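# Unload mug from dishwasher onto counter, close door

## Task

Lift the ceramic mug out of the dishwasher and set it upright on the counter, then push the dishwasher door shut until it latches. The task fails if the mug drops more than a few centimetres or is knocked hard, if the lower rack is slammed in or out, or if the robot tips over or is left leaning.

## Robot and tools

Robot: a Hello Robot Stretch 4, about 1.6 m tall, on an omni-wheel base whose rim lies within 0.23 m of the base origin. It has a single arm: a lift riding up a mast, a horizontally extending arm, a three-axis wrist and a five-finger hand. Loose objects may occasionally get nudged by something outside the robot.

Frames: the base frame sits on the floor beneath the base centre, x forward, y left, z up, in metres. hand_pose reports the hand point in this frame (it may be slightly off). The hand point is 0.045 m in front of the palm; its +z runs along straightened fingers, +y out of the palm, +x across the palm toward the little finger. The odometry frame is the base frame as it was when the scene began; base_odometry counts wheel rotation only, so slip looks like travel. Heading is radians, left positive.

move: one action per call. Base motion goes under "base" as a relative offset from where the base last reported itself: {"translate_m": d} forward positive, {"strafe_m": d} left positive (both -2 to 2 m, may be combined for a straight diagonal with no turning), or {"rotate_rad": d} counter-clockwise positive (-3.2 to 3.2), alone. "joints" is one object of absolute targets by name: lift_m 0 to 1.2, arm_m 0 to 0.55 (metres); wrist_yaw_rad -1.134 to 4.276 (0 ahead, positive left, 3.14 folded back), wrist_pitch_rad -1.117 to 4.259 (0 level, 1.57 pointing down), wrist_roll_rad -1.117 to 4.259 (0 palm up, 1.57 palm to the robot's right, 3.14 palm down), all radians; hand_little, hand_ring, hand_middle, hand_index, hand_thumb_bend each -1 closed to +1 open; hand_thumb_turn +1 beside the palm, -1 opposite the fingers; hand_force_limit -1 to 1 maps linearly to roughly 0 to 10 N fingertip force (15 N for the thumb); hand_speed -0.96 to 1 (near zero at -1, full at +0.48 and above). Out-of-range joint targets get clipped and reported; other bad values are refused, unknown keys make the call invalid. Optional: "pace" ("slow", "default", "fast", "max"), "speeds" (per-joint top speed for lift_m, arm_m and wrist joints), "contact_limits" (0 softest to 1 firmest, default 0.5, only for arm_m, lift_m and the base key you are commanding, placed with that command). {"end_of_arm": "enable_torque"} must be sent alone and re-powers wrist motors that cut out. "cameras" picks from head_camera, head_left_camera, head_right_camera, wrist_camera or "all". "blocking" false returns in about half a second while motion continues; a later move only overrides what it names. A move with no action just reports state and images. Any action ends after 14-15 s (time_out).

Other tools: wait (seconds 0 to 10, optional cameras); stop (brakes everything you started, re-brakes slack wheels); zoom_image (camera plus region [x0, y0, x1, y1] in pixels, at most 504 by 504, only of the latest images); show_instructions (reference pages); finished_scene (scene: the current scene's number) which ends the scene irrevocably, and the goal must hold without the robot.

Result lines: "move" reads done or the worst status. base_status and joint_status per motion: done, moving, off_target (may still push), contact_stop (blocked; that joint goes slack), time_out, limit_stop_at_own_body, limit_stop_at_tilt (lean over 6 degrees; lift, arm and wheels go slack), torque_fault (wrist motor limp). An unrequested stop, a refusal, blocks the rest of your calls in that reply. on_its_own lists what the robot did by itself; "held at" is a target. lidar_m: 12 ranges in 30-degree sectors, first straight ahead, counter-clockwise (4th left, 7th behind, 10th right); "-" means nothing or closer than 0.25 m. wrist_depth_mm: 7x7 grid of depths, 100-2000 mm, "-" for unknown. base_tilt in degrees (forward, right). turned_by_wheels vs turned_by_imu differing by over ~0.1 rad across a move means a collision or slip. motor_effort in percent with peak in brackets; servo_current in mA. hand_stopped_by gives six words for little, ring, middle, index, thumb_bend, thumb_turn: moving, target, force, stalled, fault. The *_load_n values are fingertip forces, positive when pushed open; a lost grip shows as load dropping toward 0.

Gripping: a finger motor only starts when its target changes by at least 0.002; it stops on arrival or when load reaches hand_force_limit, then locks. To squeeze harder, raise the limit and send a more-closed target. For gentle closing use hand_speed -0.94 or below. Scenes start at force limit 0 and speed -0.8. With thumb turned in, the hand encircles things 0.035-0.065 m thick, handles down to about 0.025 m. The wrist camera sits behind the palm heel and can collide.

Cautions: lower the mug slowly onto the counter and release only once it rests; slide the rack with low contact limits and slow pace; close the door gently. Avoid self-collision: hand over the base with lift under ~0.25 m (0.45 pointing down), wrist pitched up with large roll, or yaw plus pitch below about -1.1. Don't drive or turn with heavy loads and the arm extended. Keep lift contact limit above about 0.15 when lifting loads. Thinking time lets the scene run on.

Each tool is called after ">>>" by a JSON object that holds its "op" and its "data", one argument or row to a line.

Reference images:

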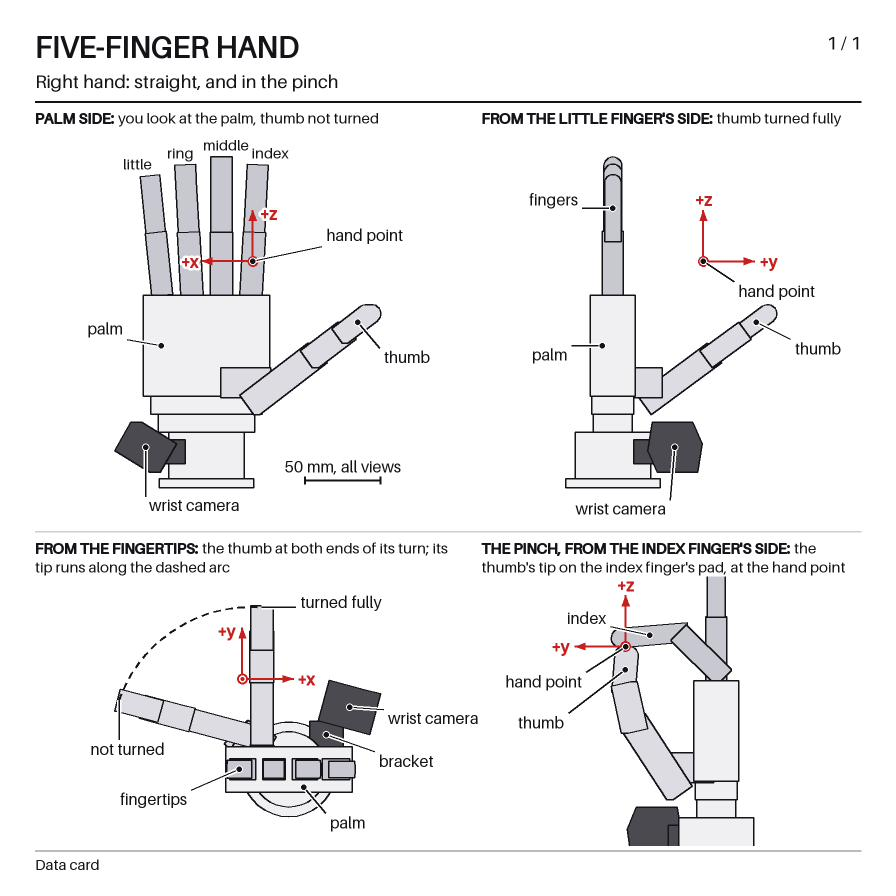

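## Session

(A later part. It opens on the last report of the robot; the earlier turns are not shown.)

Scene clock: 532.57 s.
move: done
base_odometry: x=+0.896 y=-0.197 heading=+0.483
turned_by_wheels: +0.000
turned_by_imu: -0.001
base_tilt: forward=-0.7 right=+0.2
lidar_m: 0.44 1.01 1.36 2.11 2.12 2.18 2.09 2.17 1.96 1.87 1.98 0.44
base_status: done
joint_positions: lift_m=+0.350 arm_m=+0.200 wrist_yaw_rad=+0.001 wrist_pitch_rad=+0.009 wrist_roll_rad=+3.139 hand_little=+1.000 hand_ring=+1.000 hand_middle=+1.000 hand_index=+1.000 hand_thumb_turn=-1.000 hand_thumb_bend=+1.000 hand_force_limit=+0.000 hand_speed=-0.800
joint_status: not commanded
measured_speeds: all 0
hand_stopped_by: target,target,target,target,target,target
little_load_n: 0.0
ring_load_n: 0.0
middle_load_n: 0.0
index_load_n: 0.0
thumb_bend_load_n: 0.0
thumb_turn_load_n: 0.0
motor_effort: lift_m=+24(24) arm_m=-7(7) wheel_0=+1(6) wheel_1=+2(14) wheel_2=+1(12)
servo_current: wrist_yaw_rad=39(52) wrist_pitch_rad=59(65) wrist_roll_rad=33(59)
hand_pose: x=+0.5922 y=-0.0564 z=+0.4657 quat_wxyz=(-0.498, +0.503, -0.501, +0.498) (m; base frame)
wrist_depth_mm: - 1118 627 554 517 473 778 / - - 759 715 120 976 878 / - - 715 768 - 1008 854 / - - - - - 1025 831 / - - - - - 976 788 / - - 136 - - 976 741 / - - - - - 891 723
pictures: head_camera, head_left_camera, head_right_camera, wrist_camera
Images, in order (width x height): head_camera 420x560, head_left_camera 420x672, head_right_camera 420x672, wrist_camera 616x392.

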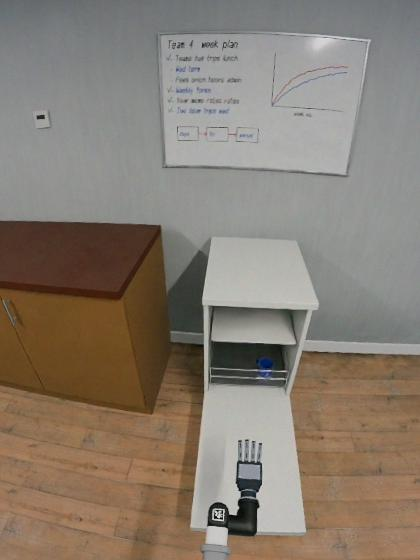

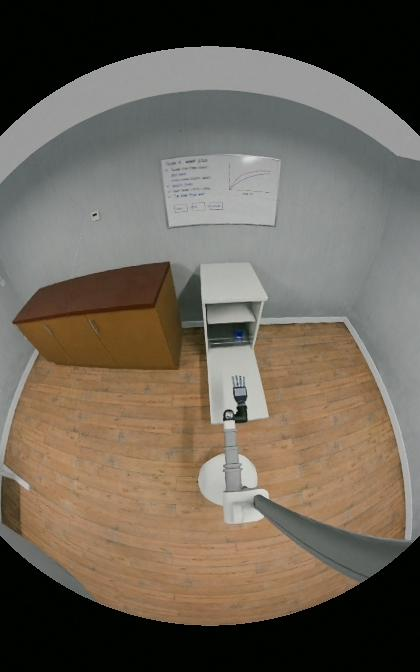

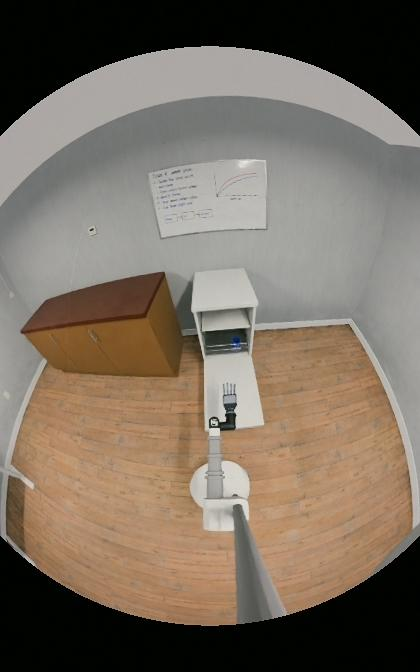

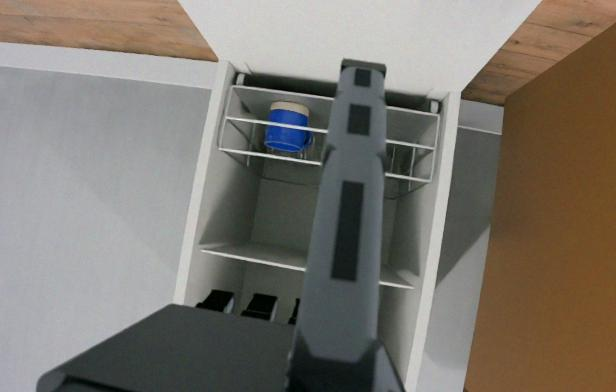

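>>> {"op": "move", "data": {
  "base": {"translate_m": 0.15, "strafe_m": 0.04},
  "pace": "slow",
  "joints": {"lift_m": 0.335, "wrist_pitch_rad": 0.0, "hand_index": 0, "hand_middle": 0, "hand_ring": 0, "hand_little": 0}
}}

>>> {"op": "move", "data": {
  "joints": {"arm_m": 0.46},
  "cameras": ["head_camera", "wrist_camera"]
}}

>>> {"op": "zoom_image", "data": {
  "camera": "head_camera",
  "region": [190, 290, 320, 440]
}}

Scene clock: 556.90 s.
move: done
base_odometry: x=+1.010 y=-0.092 heading=+0.483
turned_by_wheels: +0.000
turned_by_imu: -0.003
base_tilt: forward=-0.8 right=+0.0
lidar_m: 0.27 0.88 1.14 2.49 2.13 2.33 2.22 2.32 2.01 1.91 0.41 0.29
base_status: done
joint_positions: lift_m=+0.335 arm_m=+0.200 wrist_yaw_rad=+0.001 wrist_pitch_rad=+0.009 wrist_roll_rad=+3.139 hand_little=+0.000 hand_ring=+0.000 hand_middle=+0.000 hand_index=+0.000 hand_thumb_turn=-1.000 hand_thumb_bend=+1.000 hand_force_limit=+0.000 hand_speed=-0.800
joint_status: all done
measured_speeds: all 0
hand_stopped_by: target,target,target,target,target,target
little_load_n: 0.0
ring_load_n: 0.0
middle_load_n: 0.0
index_load_n: 0.0
thumb_bend_load_n: 0.0
thumb_turn_load_n: 0.0
motor_effort: lift_m=+14(24) arm_m=-7(7) wheel_0=+2(5) wheel_1=+4(10) wheel_2=-3(9)
servo_current: wrist_yaw_rad=46(59) wrist_pitch_rad=52(85) wrist_roll_rad=39(52)
hand_pose: x=+0.5922 y=-0.0564 z=+0.4515 quat_wxyz=(-0.498, +0.503, -0.501, +0.498) (m; base frame)
wrist_depth_mm: - 1042 564 492 462 488 741 / - - 621 615 120 946 809 / - - 691 798 - 904 778 / - - - 177 - 904 759 / - - 175 173 - 878 715 / - 121 139 158 - 842 683 / - - - - - 809 661
pictures: none

Scene clock: 558.80 s.
move: done
base_odometry: x=+1.010 y=-0.092 heading=+0.483
turned_by_wheels: +0.000
turned_by_imu: -0.001
base_tilt: forward=-0.6 right=+0.2
lidar_m: 0.29 0.85 1.16 2.49 2.12 2.32 2.24 2.35 2.00 1.93 0.43 0.28
base_status: not commanded
joint_positions: lift_m=+0.335 arm_m=+0.460 wrist_yaw_rad=+0.001 wrist_pitch_rad=+0.009 wrist_roll_rad=+3.139 hand_little=+0.000 hand_ring=+0.000 hand_middle=+0.000 hand_index=+0.000 hand_thumb_turn=-1.000 hand_thumb_bend=+1.000 hand_force_limit=+0.000 hand_speed=-0.800
joint_status: all done
measured_speeds: all 0
hand_stopped_by: target,target,target,target,target,target
little_load_n: 0.0
ring_load_n: 0.0
middle_load_n: 0.0
index_load_n: 0.0
thumb_bend_load_n: 0.0
thumb_turn_load_n: 0.0
motor_effort: lift_m=+14(14) arm_m=+8(10) wheel_0=+2(2) wheel_1=+4(5) wheel_2=-3(3)
servo_current: wrist_yaw_rad=52(52) wrist_pitch_rad=46(59) wrist_roll_rad=33(52)
hand_pose: x=+0.8515 y=-0.0564 z=+0.4515 quat_wxyz=(-0.498, +0.503, -0.501, +0.498) (m; base frame)
wrist_depth_mm: 336 379 382 436 387 347 265 / 327 394 603 564 121 392 258 / 347 - - - - 353 254 / 359 - - 177 - 347 252 / 370 459 174 173 - 315 249 / 345 320 151 157 - 290 247 / - - - - - 267 585
pictures: head_camera, wrist_camera
Images, in order (width x height): head_camera 420x560, wrist_camera 616x392.

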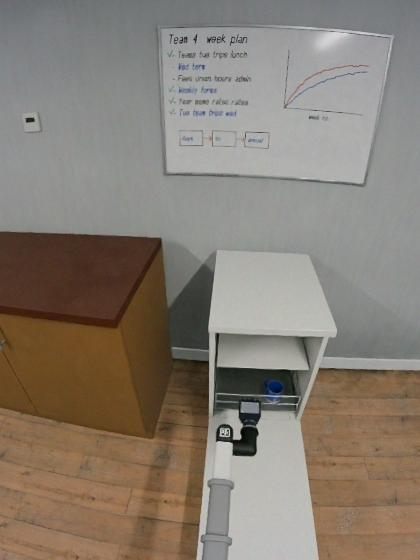

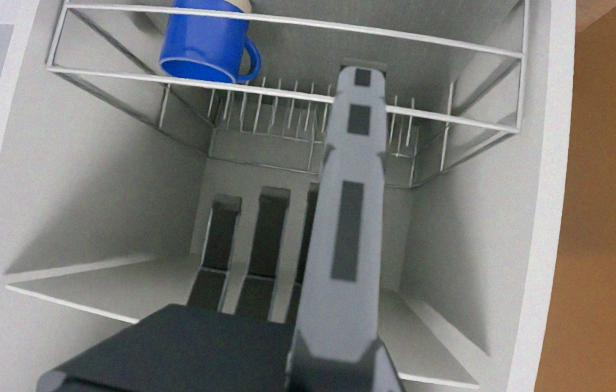

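Scaled by 3.360 from the camera's 420x560 image, which has a finer 1200x1600 frame.

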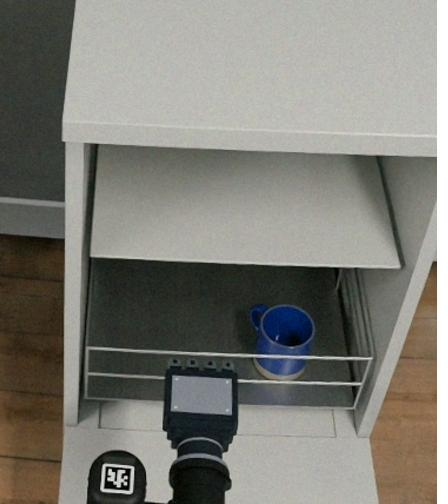

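>>> {"op": "move", "data": {
  "base": {"translate_m": 0.02},
  "pace": "slow"
}}

>>> {"op": "move", "data": {
  "joints": {"arm_m": 0.54, "lift_m": 0.3},
  "contact_limits": {"arm_m": 0.1, "lift_m": 0.1},
  "pace": "slow",
  "cameras": ["head_camera", "wrist_camera", "head_right_camera"]
}}

>>> {"op": "zoom_image", "data": {
  "camera": "head_camera",
  "region": [190, 330, 310, 450]
}}

Scene clock: 580.43 s.
move: done
base_odometry: x=+1.028 y=-0.083 heading=+0.484
turned_by_wheels: +0.000
turned_by_imu: -0.001
base_tilt: forward=-0.6 right=+0.2
lidar_m: 0.26 0.85 1.12 2.49 2.09 2.33 2.27 2.36 2.02 1.91 0.42 0.27
base_status: done
joint_positions: lift_m=+0.335 arm_m=+0.460 wrist_yaw_rad=+0.001 wrist_pitch_rad=+0.009 wrist_roll_rad=+3.139 hand_little=+0.000 hand_ring=+0.000 hand_middle=+0.000 hand_index=+0.000 hand_thumb_turn=-1.000 hand_thumb_bend=+1.000 hand_force_limit=+0.000 hand_speed=-0.800
joint_status: not commanded
measured_speeds: all 0
hand_stopped_by: target,target,target,target,target,target
little_load_n: 0.0
ring_load_n: -0.5
middle_load_n: 0.0
index_load_n: 0.0
thumb_bend_load_n: 0.0
thumb_turn_load_n: 0.0
motor_effort: lift_m=+14(14) arm_m=+8(8) wheel_0=+3(4) wheel_1=+4(7) wheel_2=-2(8)
servo_current: wrist_yaw_rad=46(59) wrist_pitch_rad=52(59) wrist_roll_rad=39(52)
hand_pose: x=+0.8515 y=-0.0564 z=+0.4515 quat_wxyz=(-0.498, +0.503, -0.501, +0.498) (m; base frame)
wrist_depth_mm: 336 379 - 439 404 347 - / 325 392 580 564 123 368 255 / 351 - - 574 - 379 250 / 359 - - - - 349 239 / 368 459 174 173 - 324 230 / 319 322 151 158 - 290 227 / - - - - - 271 -
pictures: none

Scene clock: 582.50 s.
move: done
base_odometry: x=+1.028 y=-0.083 heading=+0.484
turned_by_wheels: +0.000
turned_by_imu: -0.001
base_tilt: forward=-0.7 right=+0.1
lidar_m: 0.26 0.86 1.12 2.48 2.11 2.36 2.26 2.35 2.03 1.91 0.39 0.28
base_status: not commanded
joint_positions: lift_m=+0.300 arm_m=+0.540 wrist_yaw_rad=+0.001 wrist_pitch_rad=+0.009 wrist_roll_rad=+3.139 hand_little=+0.000 hand_ring=+0.000 hand_middle=+0.000 hand_index=+0.000 hand_thumb_turn=-1.000 hand_thumb_bend=+1.000 hand_force_limit=+0.000 hand_speed=-0.800
joint_status: all done
measured_speeds: all 0
hand_stopped_by: target,target,target,target,target,target
little_load_n: 0.0
ring_load_n: 0.0
middle_load_n: 0.0
index_load_n: 0.0
thumb_bend_load_n: 0.0
thumb_turn_load_n: 0.0
motor_effort: lift_m=+14(17) arm_m=+8(9) wheel_0=+3(3) wheel_1=+4(5) wheel_2=-1(2)
servo_current: wrist_yaw_rad=52(52) wrist_pitch_rad=59(59) wrist_roll_rad=39(59)
contact_limits: arm_m 0.1; lift_m 0.1
hand_pose: x=+0.9315 y=-0.0564 z=+0.4165 quat_wxyz=(-0.498, +0.503, -0.501, +0.498) (m; base frame)
wrist_depth_mm: 325 - 351 366 334 310 - / 320 387 455 459 123 370 258 / 345 433 609 591 105 325 251 / 357 - 179 177 - 353 241 / 366 - 174 173 - 330 232 / 347 389 139 158 - 291 224 / - - - - - 274 -
pictures: head_camera, head_right_camera, wrist_camera
Images, in order (width x height): head_camera 420x560, head_right_camera 420x672, wrist_camera 616x392.

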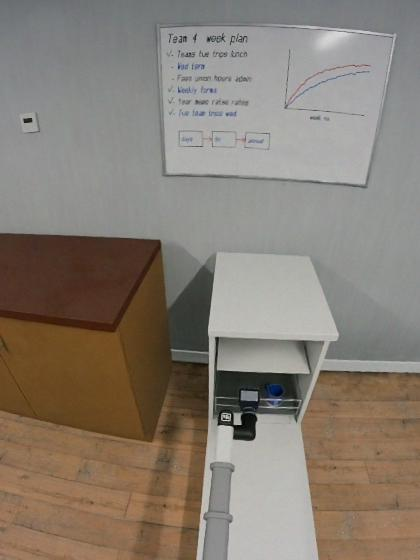

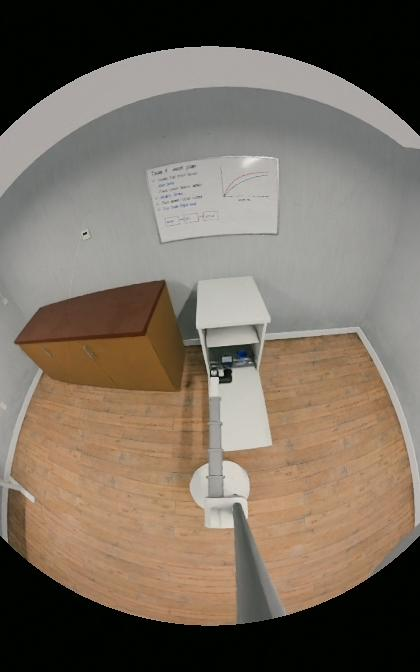

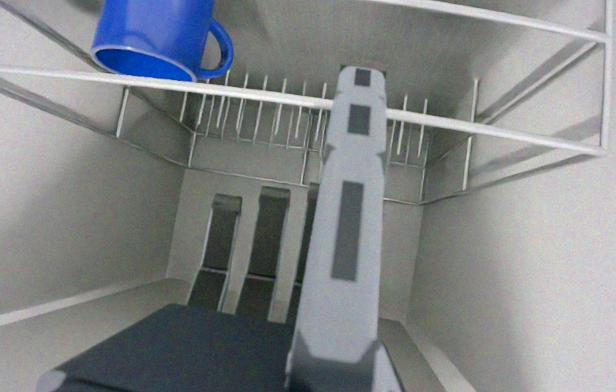

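Scaled by 4.200 from the camera's 420x560 image, which has a finer 1200x1600 frame.

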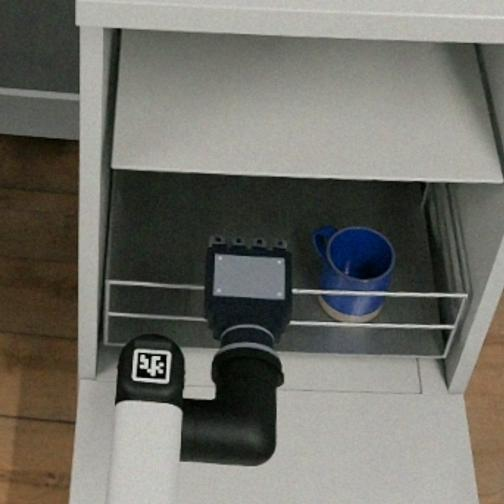

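>>> {"op": "move", "data": {
  "joints": {"arm_m": 0.55, "lift_m": 0.262},
  "contact_limits": {"arm_m": 0.1, "lift_m": 0.1},
  "pace": "slow",
  "cameras": ["head_camera", "wrist_camera"]
}}

>>> {"op": "zoom_image", "data": {
  "camera": "head_camera",
  "region": [190, 330, 310, 450]
}}

>>> {"op": "zoom_image", "data": {
  "camera": "wrist_camera",
  "region": [100, 0, 500, 300]
}}

Scene clock: 624.80 s.
move: done
base_odometry: x=+1.028 y=-0.083 heading=+0.484
turned_by_wheels: +0.000
turned_by_imu: -0.002
base_tilt: forward=-0.6 right=+0.1
lidar_m: 0.28 0.85 1.11 2.48 2.11 2.36 2.25 2.38 2.00 1.90 0.39 0.30
base_status: not commanded
joint_positions: lift_m=+0.262 arm_m=+0.547 wrist_yaw_rad=+0.001 wrist_pitch_rad=+0.009 wrist_roll_rad=+3.139 hand_little=+0.000 hand_ring=+0.000 hand_middle=+0.000 hand_index=+0.000 hand_thumb_turn=-1.000 hand_thumb_bend=+1.000 hand_force_limit=+0.000 hand_speed=-0.800
joint_status: all done
joint sent to its limit — arm_m, upper limit.
measured_speeds: all 0
hand_stopped_by: target,target,target,target,target,target
little_load_n: 0.0
ring_load_n: -0.5
middle_load_n: 0.0
index_load_n: 0.0
thumb_bend_load_n: 0.0
thumb_turn_load_n: 0.0
motor_effort: lift_m=+14(16) arm_m=+8(9) wheel_0=+3(4) wheel_1=+3(5) wheel_2=-1(2)
servo_current: wrist_yaw_rad=52(59) wrist_pitch_rad=59(59) wrist_roll_rad=39(52)
contact_limits: arm_m 0.1; lift_m 0.1
hand_pose: x=+0.9393 y=-0.0564 z=+0.3785 quat_wxyz=(-0.498, +0.503, -0.501, +0.498) (m; base frame)
wrist_depth_mm: 310 - 279 271 262 239 - / 314 - 394 392 125 322 259 / 336 185 492 539 - 384 249 / 355 - 178 177 - 322 244 / 364 - 174 173 - 330 232 / 359 430 139 157 - 290 225 / 355 - - - - 271 -
pictures: head_camera, wrist_camera
Images, in order (width x height): head_camera 420x560, wrist_camera 616x392.

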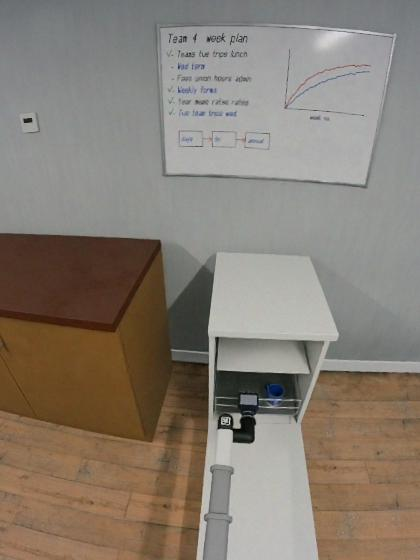

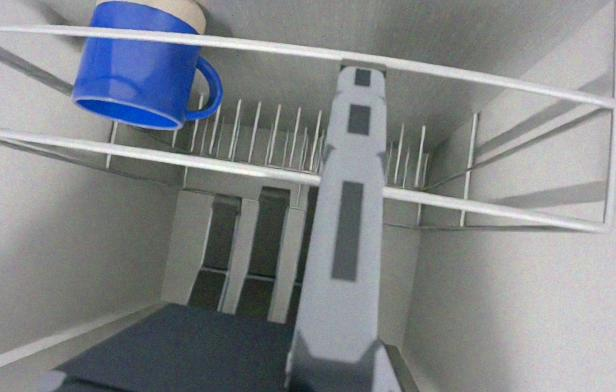

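Scaled by 4.200 from the camera's 420x560 image, which has a finer 1200x1600 frame.

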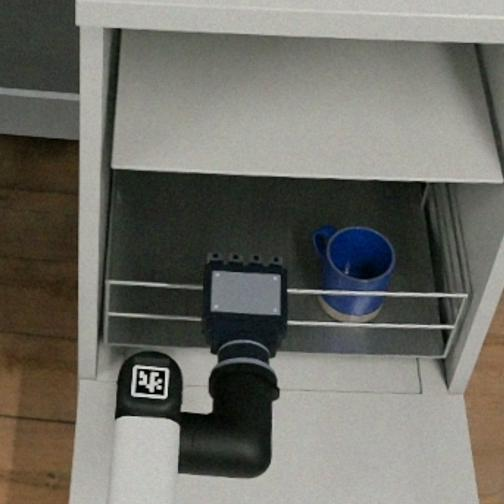

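Scaled by 1.260.

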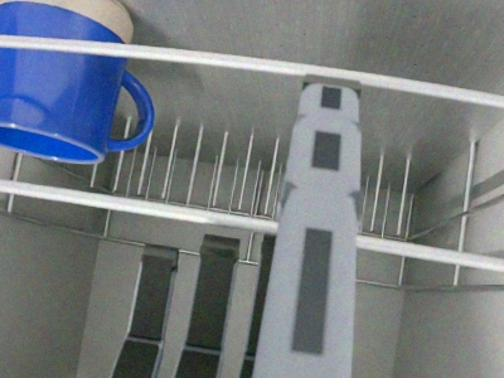

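>>> {"op": "move", "data": {
  "joints": {"hand_index": 0.4, "hand_middle": 0.4, "hand_ring": 0.4, "hand_little": 0.4}
}}

>>> {"op": "move", "data": {
  "joints": {"lift_m": 0.222},
  "contact_limits": {"lift_m": 0.05},
  "speeds": {"lift_m": 0.05},
  "cameras": ["head_camera", "wrist_camera"]
}}

Scene clock: 645.60 s.
move: done
base_odometry: x=+1.028 y=-0.083 heading=+0.484
turned_by_wheels: +0.000
turned_by_imu: -0.002
base_tilt: forward=-0.6 right=+0.2
lidar_m: 0.27 0.84 1.14 2.47 2.13 2.35 2.25 2.36 2.00 1.90 0.42 0.26
base_status: not commanded
joint_positions: lift_m=+0.262 arm_m=+0.547 wrist_yaw_rad=+0.001 wrist_pitch_rad=+0.009 wrist_roll_rad=+3.139 hand_little=+0.400 hand_ring=+0.400 hand_middle=+0.400 hand_index=+0.400 hand_thumb_turn=-1.000 hand_thumb_bend=+1.000 hand_force_limit=+0.000 hand_speed=-0.800
joint_status: all done
measured_speeds: all 0
hand_stopped_by: target,target,target,target,target,target
little_load_n: -0.5
ring_load_n: 0.0
middle_load_n: -0.5
index_load_n: 0.0
thumb_bend_load_n: 0.0
thumb_turn_load_n: 0.0
motor_effort: lift_m=+14(14) arm_m=+7(8) wheel_0=+3(3) wheel_1=+4(5) wheel_2=-2(2)
servo_current: wrist_yaw_rad=46(59) wrist_pitch_rad=52(59) wrist_roll_rad=39(52)
contact_limits: arm_m 0.1; lift_m 0.1
hand_pose: x=+0.9393 y=-0.0564 z=+0.3785 quat_wxyz=(-0.498, +0.503, -0.501, +0.498) (m; base frame)
wrist_depth_mm: 310 - 279 271 262 239 - / 315 - 392 389 125 322 259 / 334 185 492 539 - 384 250 / 357 - - - - 324 243 / 364 - 189 196 - 329 232 / 362 430 139 162 - 291 225 / 355 - - - - 272 -
pictures: none

Scene clock: 646.83 s.
move: done
base_odometry: x=+1.028 y=-0.083 heading=+0.484
turned_by_wheels: +0.000
turned_by_imu: -0.001
base_tilt: forward=-0.6 right=+0.2
lidar_m: 0.27 0.86 1.10 2.51 2.12 2.37 2.25 2.35 2.03 1.92 0.40 0.29
base_status: not commanded
joint_positions: lift_m=+0.222 arm_m=+0.547 wrist_yaw_rad=+0.001 wrist_pitch_rad=+0.009 wrist_roll_rad=+3.139 hand_little=+0.400 hand_ring=+0.400 hand_middle=+0.400 hand_index=+0.400 hand_thumb_turn=-1.000 hand_thumb_bend=+1.000 hand_force_limit=+0.000 hand_speed=-0.800
joint_status: all done
measured_speeds: all 0
hand_stopped_by: target,target,target,target,target,target
little_load_n: -0.5
ring_load_n: 0.0
middle_load_n: 0.0
index_load_n: 0.0
thumb_bend_load_n: 0.0
thumb_turn_load_n: 0.0
motor_effort: lift_m=+14(15) arm_m=+8(8) wheel_0=+3(4) wheel_1=+3(4) wheel_2=-1(2)
servo_current: wrist_yaw_rad=52(59) wrist_pitch_rad=59(59) wrist_roll_rad=39(59)
contact_limits: arm_m 0.1; lift_m 0.05
hand_pose: x=+0.9393 y=-0.0564 z=+0.3384 quat_wxyz=(-0.498, +0.503, -0.501, +0.498) (m; base frame)
wrist_depth_mm: 259 226 220 205 193 180 - / 307 - 300 278 126 221 216 / 325 - 314 382 105 298 253 / 342 433 - - - 338 236 / 355 - 184 196 - 319 233 / 362 - 139 162 - 287 218 / - - - - - 274 -
pictures: head_camera, wrist_camera
Images, in order (width x height): head_camera 420x560, wrist_camera 616x392.

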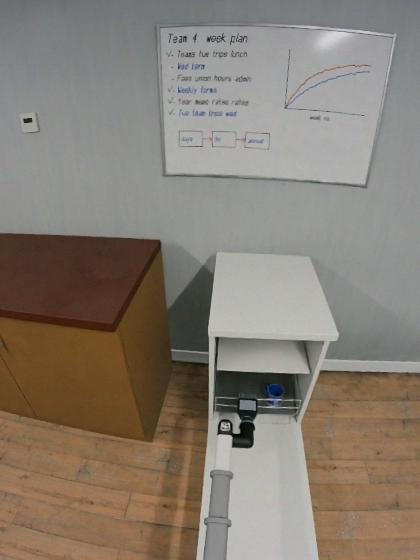

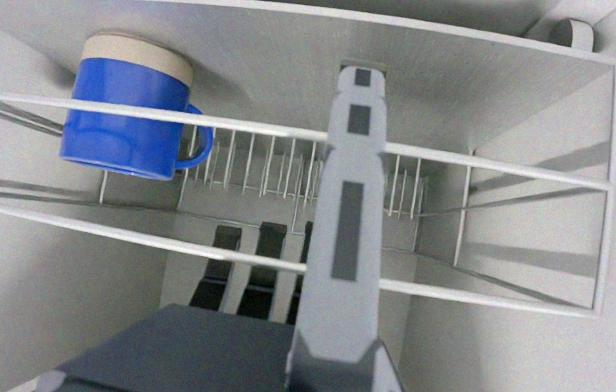

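>>> {"op": "move", "data": {
  "joints": {"hand_index": -0.1, "hand_middle": -0.1, "hand_ring": -0.1, "hand_little": -0.1, "hand_speed": -0.9},
  "cameras": ["head_camera", "wrist_camera"]
}}

Scene clock: 651.83 s.
move: done
base_odometry: x=+1.028 y=-0.083 heading=+0.484
turned_by_wheels: +0.000
turned_by_imu: -0.002
base_tilt: forward=-0.6 right=+0.2
lidar_m: 0.26 0.87 1.13 2.48 2.12 2.36 2.27 2.35 2.01 1.92 0.40 0.28
base_status: not commanded
joint_positions: lift_m=+0.222 arm_m=+0.548 wrist_yaw_rad=+0.001 wrist_pitch_rad=+0.006 wrist_roll_rad=+3.139 hand_little=-0.100 hand_ring=-0.100 hand_middle=-0.100 hand_index=-0.100 hand_thumb_turn=-1.000 hand_thumb_bend=+1.000 hand_force_limit=+0.000 hand_speed=-0.900
joint_status: all done
measured_speeds: all 0
hand_stopped_by: target,target,target,target,target,target
little_load_n: 0.5
ring_load_n: 0.0
middle_load_n: 0.0
index_load_n: 0.0
thumb_bend_load_n: 0.0
thumb_turn_load_n: 0.0
motor_effort: lift_m=+14(14) arm_m=+7(8) wheel_0=+3(3) wheel_1=+4(5) wheel_2=-2(2)
servo_current: wrist_yaw_rad=52(59) wrist_pitch_rad=39(59) wrist_roll_rad=20(59)
contact_limits: arm_m 0.1; lift_m 0.05
hand_pose: x=+0.9396 y=-0.0564 z=+0.3391 quat_wxyz=(-0.498, +0.502, -0.501, +0.499) (m; base frame)
wrist_depth_mm: 265 221 224 208 190 174 - / 300 - 298 278 126 227 217 / 319 - 304 375 105 298 253 / 340 - 172 171 - 340 239 / 355 - 167 168 - 336 233 / 364 - 139 156 - 266 217 / - - - - - 274 -
pictures: head_camera, wrist_camera
Images, in order (width x height): head_camera 420x560, wrist_camera 616x392.

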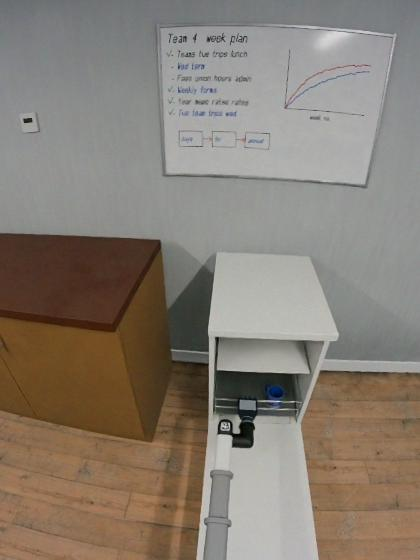

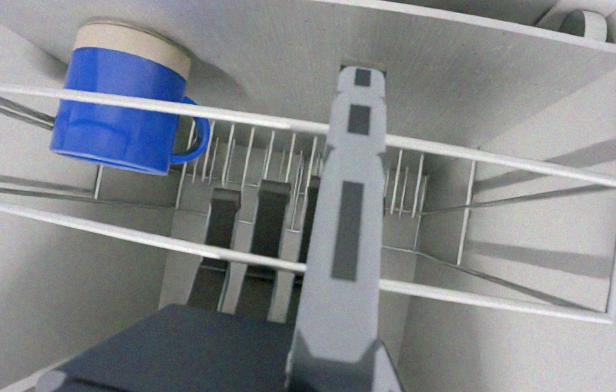

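>>> {"op": "move", "data": {
  "joints": {"arm_m": 0.45},
  "contact_limits": {"arm_m": 0.1},
  "speeds": {"arm_m": 0.05},
  "cameras": ["head_camera", "wrist_camera"]
}}

Scene clock: 657.20 s.
move: done
base_odometry: x=+1.028 y=-0.083 heading=+0.483
turned_by_wheels: +0.000
turned_by_imu: -0.002
base_tilt: forward=-0.6 right=+0.0
lidar_m: 0.27 0.87 1.13 2.51 2.08 2.36 2.26 2.36 2.00 1.93 0.41 0.28
base_status: not commanded
joint_positions: lift_m=+0.222 arm_m=+0.450 wrist_yaw_rad=+0.001 wrist_pitch_rad=+0.006 wrist_roll_rad=+3.139 hand_little=-0.100 hand_ring=-0.100 hand_middle=-0.100 hand_index=-0.100 hand_thumb_turn=-1.000 hand_thumb_bend=+1.000 hand_force_limit=+0.000 hand_speed=-0.900
joint_status: all done
measured_speeds: all 0
hand_stopped_by: target,target,target,target,target,target
little_load_n: 0.0
ring_load_n: 0.0
middle_load_n: 0.0
index_load_n: 0.0
thumb_bend_load_n: 0.0
thumb_turn_load_n: 0.0
motor_effort: lift_m=+14(15) arm_m=-8(10) wheel_0=+2(3) wheel_1=+3(4) wheel_2=-1(2)
servo_current: wrist_yaw_rad=52(59) wrist_pitch_rad=46(52) wrist_roll_rad=33(59)
contact_limits: arm_m 0.1; lift_m 0.05
hand_pose: x=+0.8424 y=-0.0564 z=+0.3391 quat_wxyz=(-0.498, +0.502, -0.501, +0.499) (m; base frame)
wrist_depth_mm: 263 224 223 207 190 173 - / 301 - 296 277 126 226 216 / 317 - 480 473 105 304 255 / 342 - 171 171 - 342 240 / 355 - 166 168 - 325 238 / 362 - 139 156 - 286 234 / - - - - - 273 -
pictures: head_camera, wrist_camera
Images, in order (width x height): head_camera 420x560, wrist_camera 616x392.

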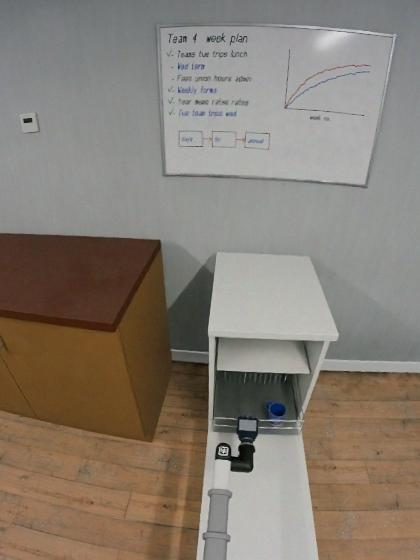

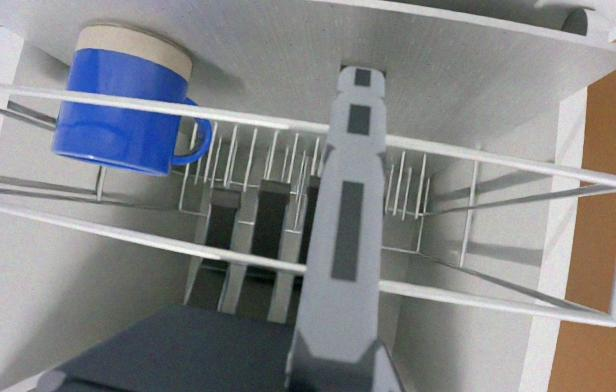

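Works nicely. Continue pulling.

>>> {"op": "move", "data": {
  "joints": {"arm_m": 0.29},
  "contact_limits": {"arm_m": 0.1},
  "speeds": {"arm_m": 0.05},
  "cameras": ["head_camera", "wrist_camera"]
}}

>>> {"op": "zoom_image", "data": {
  "camera": "head_camera",
  "region": [180, 330, 330, 480]
}}

Scene clock: 663.00 s.
move: done
base_odometry: x=+1.028 y=-0.083 heading=+0.483
turned_by_wheels: +0.000
turned_by_imu: -0.003
base_tilt: forward=-0.7 right=+0.0
lidar_m: 0.26 0.84 1.11 2.49 2.13 2.37 2.26 2.35 2.00 1.91 0.39 0.28
base_status: not commanded
joint_positions: lift_m=+0.222 arm_m=+0.290 wrist_yaw_rad=+0.001 wrist_pitch_rad=+0.006 wrist_roll_rad=+3.139 hand_little=-0.100 hand_ring=-0.100 hand_middle=-0.100 hand_index=-0.100 hand_thumb_turn=-1.000 hand_thumb_bend=+1.000 hand_force_limit=+0.000 hand_speed=-0.900
joint_status: all done
measured_speeds: all 0
hand_stopped_by: target,target,target,target,target,target
little_load_n: 0.0
ring_load_n: 0.0
middle_load_n: 0.0
index_load_n: 0.0
thumb_bend_load_n: 0.0
thumb_turn_load_n: 0.0
motor_effort: lift_m=+14(15) arm_m=-7(11) wheel_0=+1(2) wheel_1=+2(4) wheel_2=-1(1)
servo_current: wrist_yaw_rad=52(59) wrist_pitch_rad=46(59) wrist_roll_rad=52(52)
contact_limits: arm_m 0.1; lift_m 0.05
hand_pose: x=+0.6824 y=-0.0564 z=+0.3391 quat_wxyz=(-0.498, +0.502, -0.501, +0.499) (m; base frame)
wrist_depth_mm: 265 225 224 208 190 172 - / - - 298 278 126 227 211 / - - 477 466 105 303 750 / - - 172 171 - 402 759 / - - 166 167 - 397 715 / - - 139 156 - 242 668 / - - - - - - 654
pictures: head_camera, wrist_camera
Images, in order (width x height): head_camera 420x560, wrist_camera 616x392.

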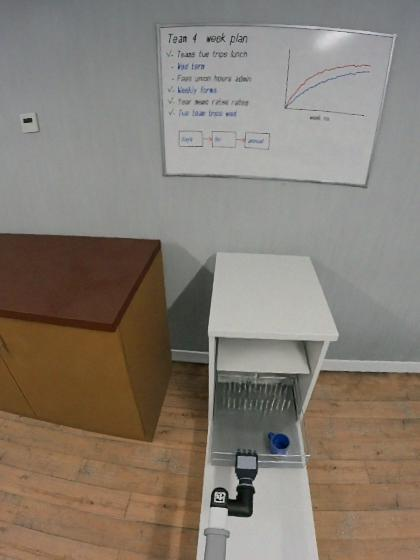

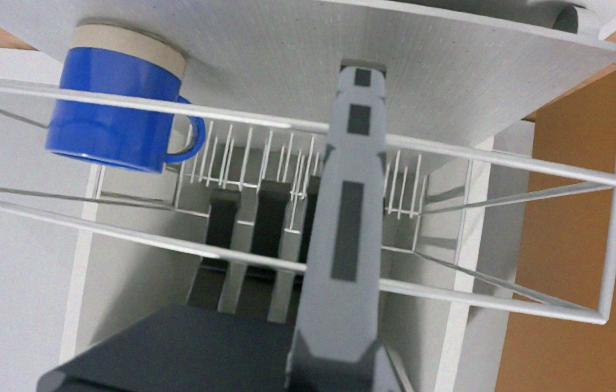

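Scaled by 3.360 from the camera's 420x560 image, which has a finer 1200x1600 frame.

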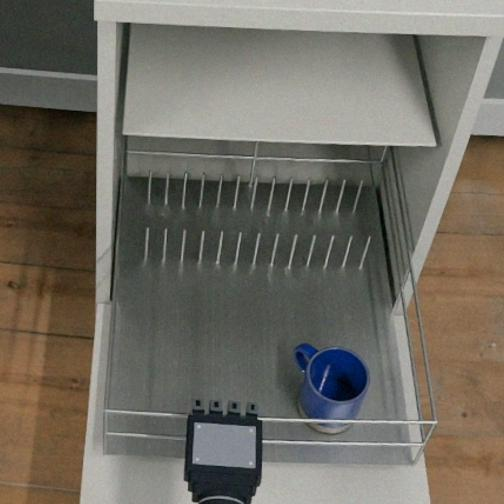

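>>> {"op": "move", "data": {
  "joints": {"hand_index": 0.3, "hand_middle": 0.3, "hand_ring": 0.3, "hand_little": 0.3, "hand_speed": -0.8}
}}

>>> {"op": "move", "data": {
  "joints": {"lift_m": 0.32},
  "contact_limits": {"lift_m": 0.2},
  "speeds": {"lift_m": 0.05},
  "cameras": ["head_camera", "wrist_camera"]
}}

>>> {"op": "zoom_image", "data": {
  "camera": "head_camera",
  "region": [180, 330, 330, 480]
}}

Scene clock: 669.37 s.
move: done
base_odometry: x=+1.028 y=-0.083 heading=+0.483
turned_by_wheels: +0.000
turned_by_imu: -0.002
base_tilt: forward=-0.6 right=+0.2
lidar_m: 0.25 0.85 1.13 2.53 2.12 2.36 2.26 2.36 2.01 1.90 0.40 0.29
base_status: not commanded
joint_positions: lift_m=+0.222 arm_m=+0.290 wrist_yaw_rad=+0.001 wrist_pitch_rad=+0.006 wrist_roll_rad=+3.139 hand_little=+0.300 hand_ring=+0.300 hand_middle=+0.300 hand_index=+0.300 hand_thumb_turn=-1.000 hand_thumb_bend=+1.000 hand_force_limit=+0.000 hand_speed=-0.800
joint_status: all done
measured_speeds: all 0
hand_stopped_by: target,target,target,target,target,target
little_load_n: 0.0
ring_load_n: 0.0
middle_load_n: 0.0
index_load_n: 0.0
thumb_bend_load_n: 0.0
thumb_turn_load_n: 0.0
motor_effort: lift_m=+14(15) arm_m=-7(7) wheel_0=+1(2) wheel_1=+3(4) wheel_2=-1(1)
servo_current: wrist_yaw_rad=59(59) wrist_pitch_rad=39(52) wrist_roll_rad=39(52)
contact_limits: arm_m 0.1; lift_m 0.05
hand_pose: x=+0.6824 y=-0.0564 z=+0.3391 quat_wxyz=(-0.498, +0.502, -0.501, +0.499) (m; base frame)
wrist_depth_mm: 264 225 224 208 189 172 - / - - 297 278 126 227 211 / - - 477 466 105 303 759 / - - - 469 - 402 759 / - - 179 189 - 397 723 / - - 139 162 - 243 676 / - - - - - - 647
pictures: none

Scene clock: 671.77 s.
move: done
base_odometry: x=+1.028 y=-0.083 heading=+0.483
turned_by_wheels: +0.000
turned_by_imu: -0.001
base_tilt: forward=-0.7 right=+0.1
lidar_m: 0.26 0.84 1.13 2.48 2.11 2.35 2.26 2.35 1.99 1.92 0.42 0.29
base_status: not commanded
joint_positions: lift_m=+0.320 arm_m=+0.290 wrist_yaw_rad=+0.001 wrist_pitch_rad=+0.006 wrist_roll_rad=+3.139 hand_little=+0.300 hand_ring=+0.300 hand_middle=+0.300 hand_index=+0.300 hand_thumb_turn=-1.000 hand_thumb_bend=+1.000 hand_force_limit=+0.000 hand_speed=-0.800
joint_status: all done
measured_speeds: all 0
hand_stopped_by: target,target,target,target,target,target
little_load_n: 0.0
ring_load_n: 0.0
middle_load_n: 0.0
index_load_n: 0.0
thumb_bend_load_n: 0.0
thumb_turn_load_n: 0.0
motor_effort: lift_m=+24(26) arm_m=-7(8) wheel_0=+2(2) wheel_1=+3(3) wheel_2=-1(1)
servo_current: wrist_yaw_rad=46(59) wrist_pitch_rad=46(52) wrist_roll_rad=46(59)
contact_limits: arm_m 0.1; lift_m 0.2
hand_pose: x=+0.6824 y=-0.0564 z=+0.4363 quat_wxyz=(-0.498, +0.502, -0.501, +0.499) (m; base frame)
wrist_depth_mm: - 178 389 382 359 349 699 / - - 585 508 123 410 768 / - - - - - 407 750 / - - - - - 402 750 / - - 184 190 - 402 723 / - 121 157 162 - 788 683 / - - - - - - 661
pictures: head_camera, wrist_camera
Images, in order (width x height): head_camera 420x560, wrist_camera 616x392.

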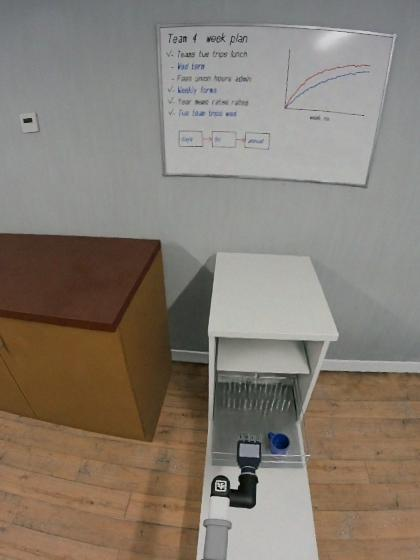

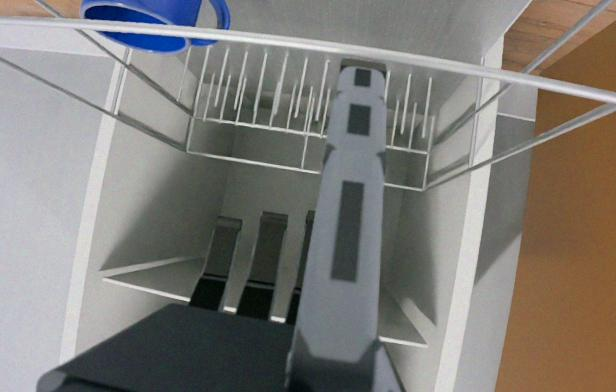

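Scaled by 3.360 from the camera's 420x560 image, which has a finer 1200x1600 frame.

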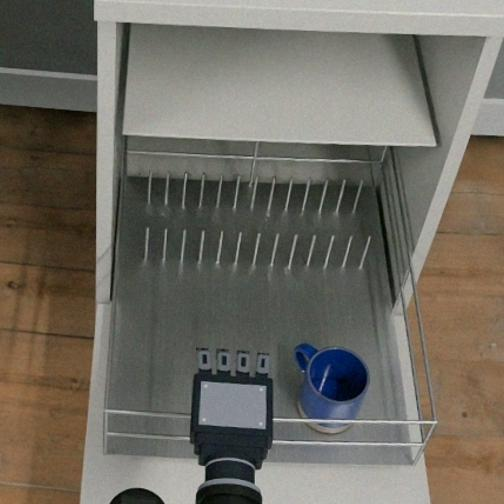

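>>> {"op": "move", "data": {
  "joints": {"hand_index": 0.4, "hand_middle": 0.4, "hand_ring": 0.4, "hand_little": 0.4, "lift_m": 0.222},
  "contact_limits": {"lift_m": 0.05},
  "speeds": {"lift_m": 0.06}
}}

>>> {"op": "move", "data": {
  "joints": {"hand_index": -0.1, "hand_middle": -0.1, "hand_ring": -0.1, "hand_little": -0.1, "hand_speed": -0.9},
  "cameras": ["wrist_camera"]
}}

>>> {"op": "move", "data": {
  "joints": {"arm_m": 0.23},
  "contact_limits": {"arm_m": 0.05},
  "speeds": {"arm_m": 0.03},
  "cameras": ["head_camera", "wrist_camera"]
}}

>>> {"op": "zoom_image", "data": {
  "camera": "head_camera",
  "region": [180, 330, 330, 480]
}}

Scene clock: 816.23 s.
move: done
base_odometry: x=+1.028 y=-0.083 heading=+0.483
turned_by_wheels: +0.000
turned_by_imu: -0.002
base_tilt: forward=-0.7 right=+0.1
lidar_m: 0.26 0.86 1.12 2.50 2.11 2.36 2.26 2.34 2.03 1.91 0.40 0.29
base_status: not commanded
joint_positions: lift_m=+0.222 arm_m=+0.290 wrist_yaw_rad=+0.001 wrist_pitch_rad=+0.006 wrist_roll_rad=+3.139 hand_little=+0.400 hand_ring=+0.400 hand_middle=+0.400 hand_index=+0.400 hand_thumb_turn=-1.000 hand_thumb_bend=+1.000 hand_force_limit=+0.000 hand_speed=-0.800
joint_status: all done
measured_speeds: all 0
hand_stopped_by: target,target,target,target,target,target
little_load_n: 0.0
ring_load_n: 0.0
middle_load_n: 0.0
index_load_n: 0.0
thumb_bend_load_n: 0.0
thumb_turn_load_n: 0.0
motor_effort: lift_m=+14(23) arm_m=-7(7) wheel_0=+1(2) wheel_1=+2(3) wheel_2=-1(1)
servo_current: wrist_yaw_rad=46(59) wrist_pitch_rad=46(52) wrist_roll_rad=46(59)
contact_limits: arm_m 0.1; lift_m 0.05
hand_pose: x=+0.6824 y=-0.0564 z=+0.3391 quat_wxyz=(-0.498, +0.502, -0.501, +0.499) (m; base frame)
wrist_depth_mm: 264 224 224 208 189 172 - / - - 301 277 126 227 211 / - - 477 466 105 304 759 / - - - - - 402 750 / - - 180 194 - 397 723 / - - 139 162 - 243 676 / - - - - - - 661
pictures: none

Scene clock: 818.50 s.
move: done
base_odometry: x=+1.028 y=-0.083 heading=+0.483
turned_by_wheels: +0.000
turned_by_imu: -0.001
base_tilt: forward=-0.6 right=+0.2
lidar_m: 0.26 0.87 1.09 2.51 2.11 2.36 2.27 2.37 1.99 1.91 0.40 0.27
base_status: not commanded
joint_positions: lift_m=+0.222 arm_m=+0.290 wrist_yaw_rad=+0.001 wrist_pitch_rad=+0.006 wrist_roll_rad=+3.139 hand_little=-0.100 hand_ring=-0.100 hand_middle=-0.100 hand_index=-0.100 hand_thumb_turn=-1.000 hand_thumb_bend=+1.000 hand_force_limit=+0.000 hand_speed=-0.900
joint_status: all done
measured_speeds: all 0
hand_stopped_by: target,target,target,target,target,target
little_load_n: 0.0
ring_load_n: 0.0
middle_load_n: 0.0
index_load_n: 0.0
thumb_bend_load_n: 0.0
thumb_turn_load_n: 0.0
motor_effort: lift_m=+14(15) arm_m=-7(8) wheel_0=+1(2) wheel_1=+3(3) wheel_2=+0(1)
servo_current: wrist_yaw_rad=46(52) wrist_pitch_rad=46(52) wrist_roll_rad=46(52)
contact_limits: arm_m 0.1; lift_m 0.05
hand_pose: x=+0.6824 y=-0.0564 z=+0.3391 quat_wxyz=(-0.498, +0.502, -0.501, +0.499) (m; base frame)
wrist_depth_mm: 263 225 224 208 190 172 - / - - 297 277 126 227 211 / - - 477 462 105 303 759 / - - 172 171 - 404 759 / - - 167 167 - 397 715 / - - 139 156 - 243 668 / - - - - - - 661
pictures: wrist_camera
Images, in order (width x height): wrist_camera 616x392.

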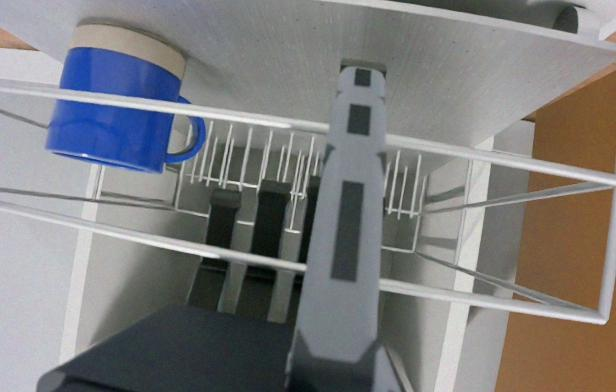

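Scene clock: 820.87 s.
move: done
base_odometry: x=+1.028 y=-0.083 heading=+0.483
turned_by_wheels: +0.000
turned_by_imu: -0.001
base_tilt: forward=-0.6 right=+0.2
lidar_m: 0.26 0.86 1.14 2.48 2.12 2.36 2.26 2.34 2.00 1.88 0.41 0.29
base_status: not commanded
joint_positions: lift_m=+0.222 arm_m=+0.230 wrist_yaw_rad=+0.001 wrist_pitch_rad=+0.006 wrist_roll_rad=+3.139 hand_little=-0.100 hand_ring=-0.100 hand_middle=-0.100 hand_index=-0.100 hand_thumb_turn=-1.000 hand_thumb_bend=+1.000 hand_force_limit=+0.000 hand_speed=-0.900
joint_status: all done
measured_speeds: all 0
hand_stopped_by: target,target,target,target,target,target
little_load_n: 0.0
ring_load_n: 0.0
middle_load_n: 0.0
index_load_n: 0.0
thumb_bend_load_n: 0.0
thumb_turn_load_n: 0.0
motor_effort: lift_m=+14(15) arm_m=-8(10) wheel_0=+1(2) wheel_1=+3(4) wheel_2=-1(1)
servo_current: wrist_yaw_rad=46(59) wrist_pitch_rad=46(52) wrist_roll_rad=39(52)
contact_limits: arm_m 0.05; lift_m 0.05
hand_pose: x=+0.6224 y=-0.0564 z=+0.3391 quat_wxyz=(-0.498, +0.502, -0.501, +0.499) (m; base frame)
wrist_depth_mm: 248 226 224 208 190 174 - / - - 298 278 126 228 211 / - - 480 455 105 304 759 / 175 500 172 171 - 462 759 / - 169 166 168 - 842 715 / - 121 139 156 - 262 683 / - - - - - 809 661
pictures: head_camera, wrist_camera
Images, in order (width x height): head_camera 420x560, wrist_camera 616x392.

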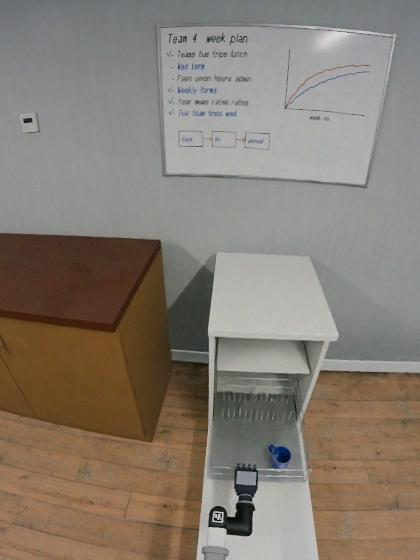

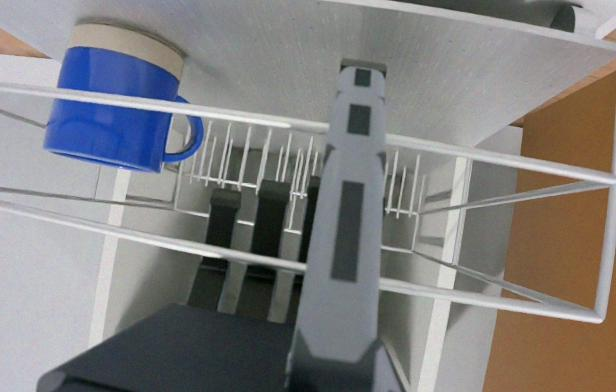

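Scaled by 3.360 from the camera's 420x560 image, which has a finer 1200x1600 frame.

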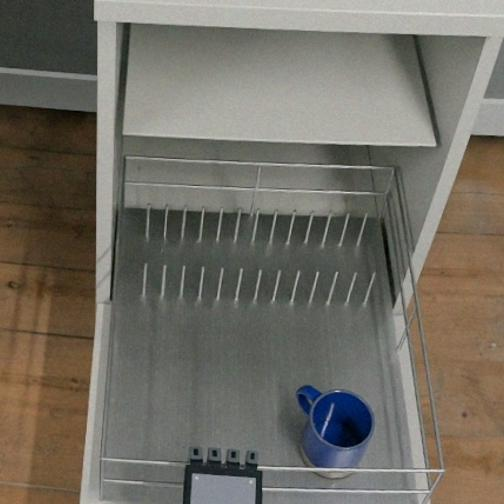

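>>> {"op": "move", "data": {
  "joints": {"arm_m": 0.16},
  "contact_limits": {"arm_m": 0.05},
  "speeds": {"arm_m": 0.03},
  "cameras": ["head_camera", "wrist_camera"]
}}

>>> {"op": "zoom_image", "data": {
  "camera": "head_camera",
  "region": [180, 350, 330, 500]
}}

Scene clock: 869.20 s.
move: done
base_odometry: x=+1.028 y=-0.083 heading=+0.483
turned_by_wheels: +0.000
turned_by_imu: -0.002
base_tilt: forward=-0.7 right=+0.1
lidar_m: 0.25 0.86 1.12 2.50 2.11 2.34 2.27 2.35 2.01 1.92 0.39 0.28
base_status: not commanded
joint_positions: lift_m=+0.222 arm_m=+0.160 wrist_yaw_rad=+0.001 wrist_pitch_rad=+0.006 wrist_roll_rad=+3.139 hand_little=-0.100 hand_ring=-0.100 hand_middle=-0.100 hand_index=-0.100 hand_thumb_turn=-1.000 hand_thumb_bend=+1.000 hand_force_limit=+0.000 hand_speed=-0.900
joint_status: all done
measured_speeds: all 0
hand_stopped_by: target,target,target,target,target,target
little_load_n: 0.0
ring_load_n: 0.0
middle_load_n: 0.0
index_load_n: 0.0
thumb_bend_load_n: 0.0
thumb_turn_load_n: 0.0
motor_effort: lift_m=+14(15) arm_m=-8(10) wheel_0=+2(2) wheel_1=+3(3) wheel_2=-1(1)
servo_current: wrist_yaw_rad=46(59) wrist_pitch_rad=39(52) wrist_roll_rad=52(59)
contact_limits: arm_m 0.05; lift_m 0.05
hand_pose: x=+0.5524 y=-0.0564 z=+0.3391 quat_wxyz=(-0.498, +0.502, -0.501, +0.499) (m; base frame)
wrist_depth_mm: 249 226 228 208 191 175 - / 228 174 307 279 126 229 212 / - - 488 466 105 300 768 / 174 - 172 171 - 866 759 / - 168 166 168 - 891 723 / - 121 139 156 - 778 654 / - - - - - 809 661
pictures: head_camera, wrist_camera
Images, in order (width x height): head_camera 420x560, wrist_camera 616x392.

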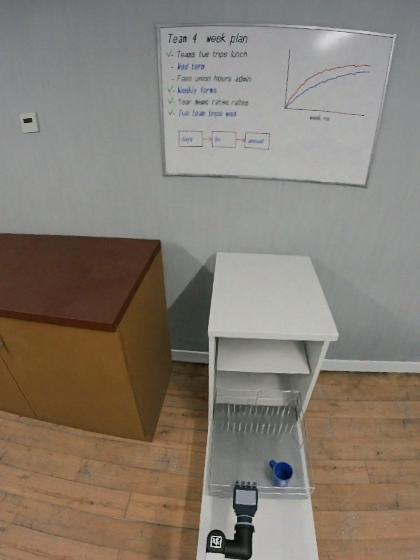

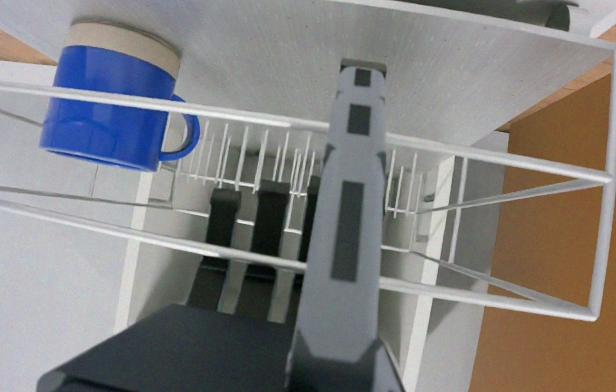

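Scaled by 3.360 from the camera's 420x560 image, which has a finer 1200x1600 frame.

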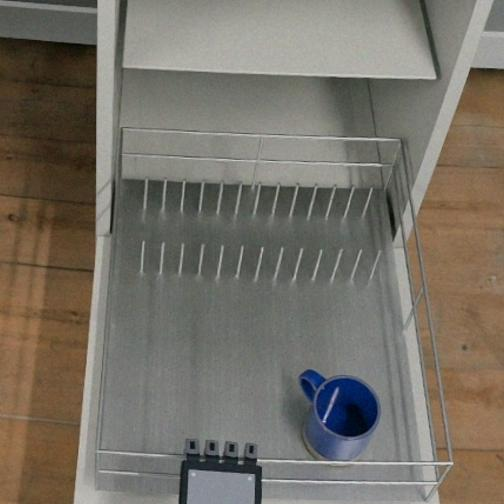

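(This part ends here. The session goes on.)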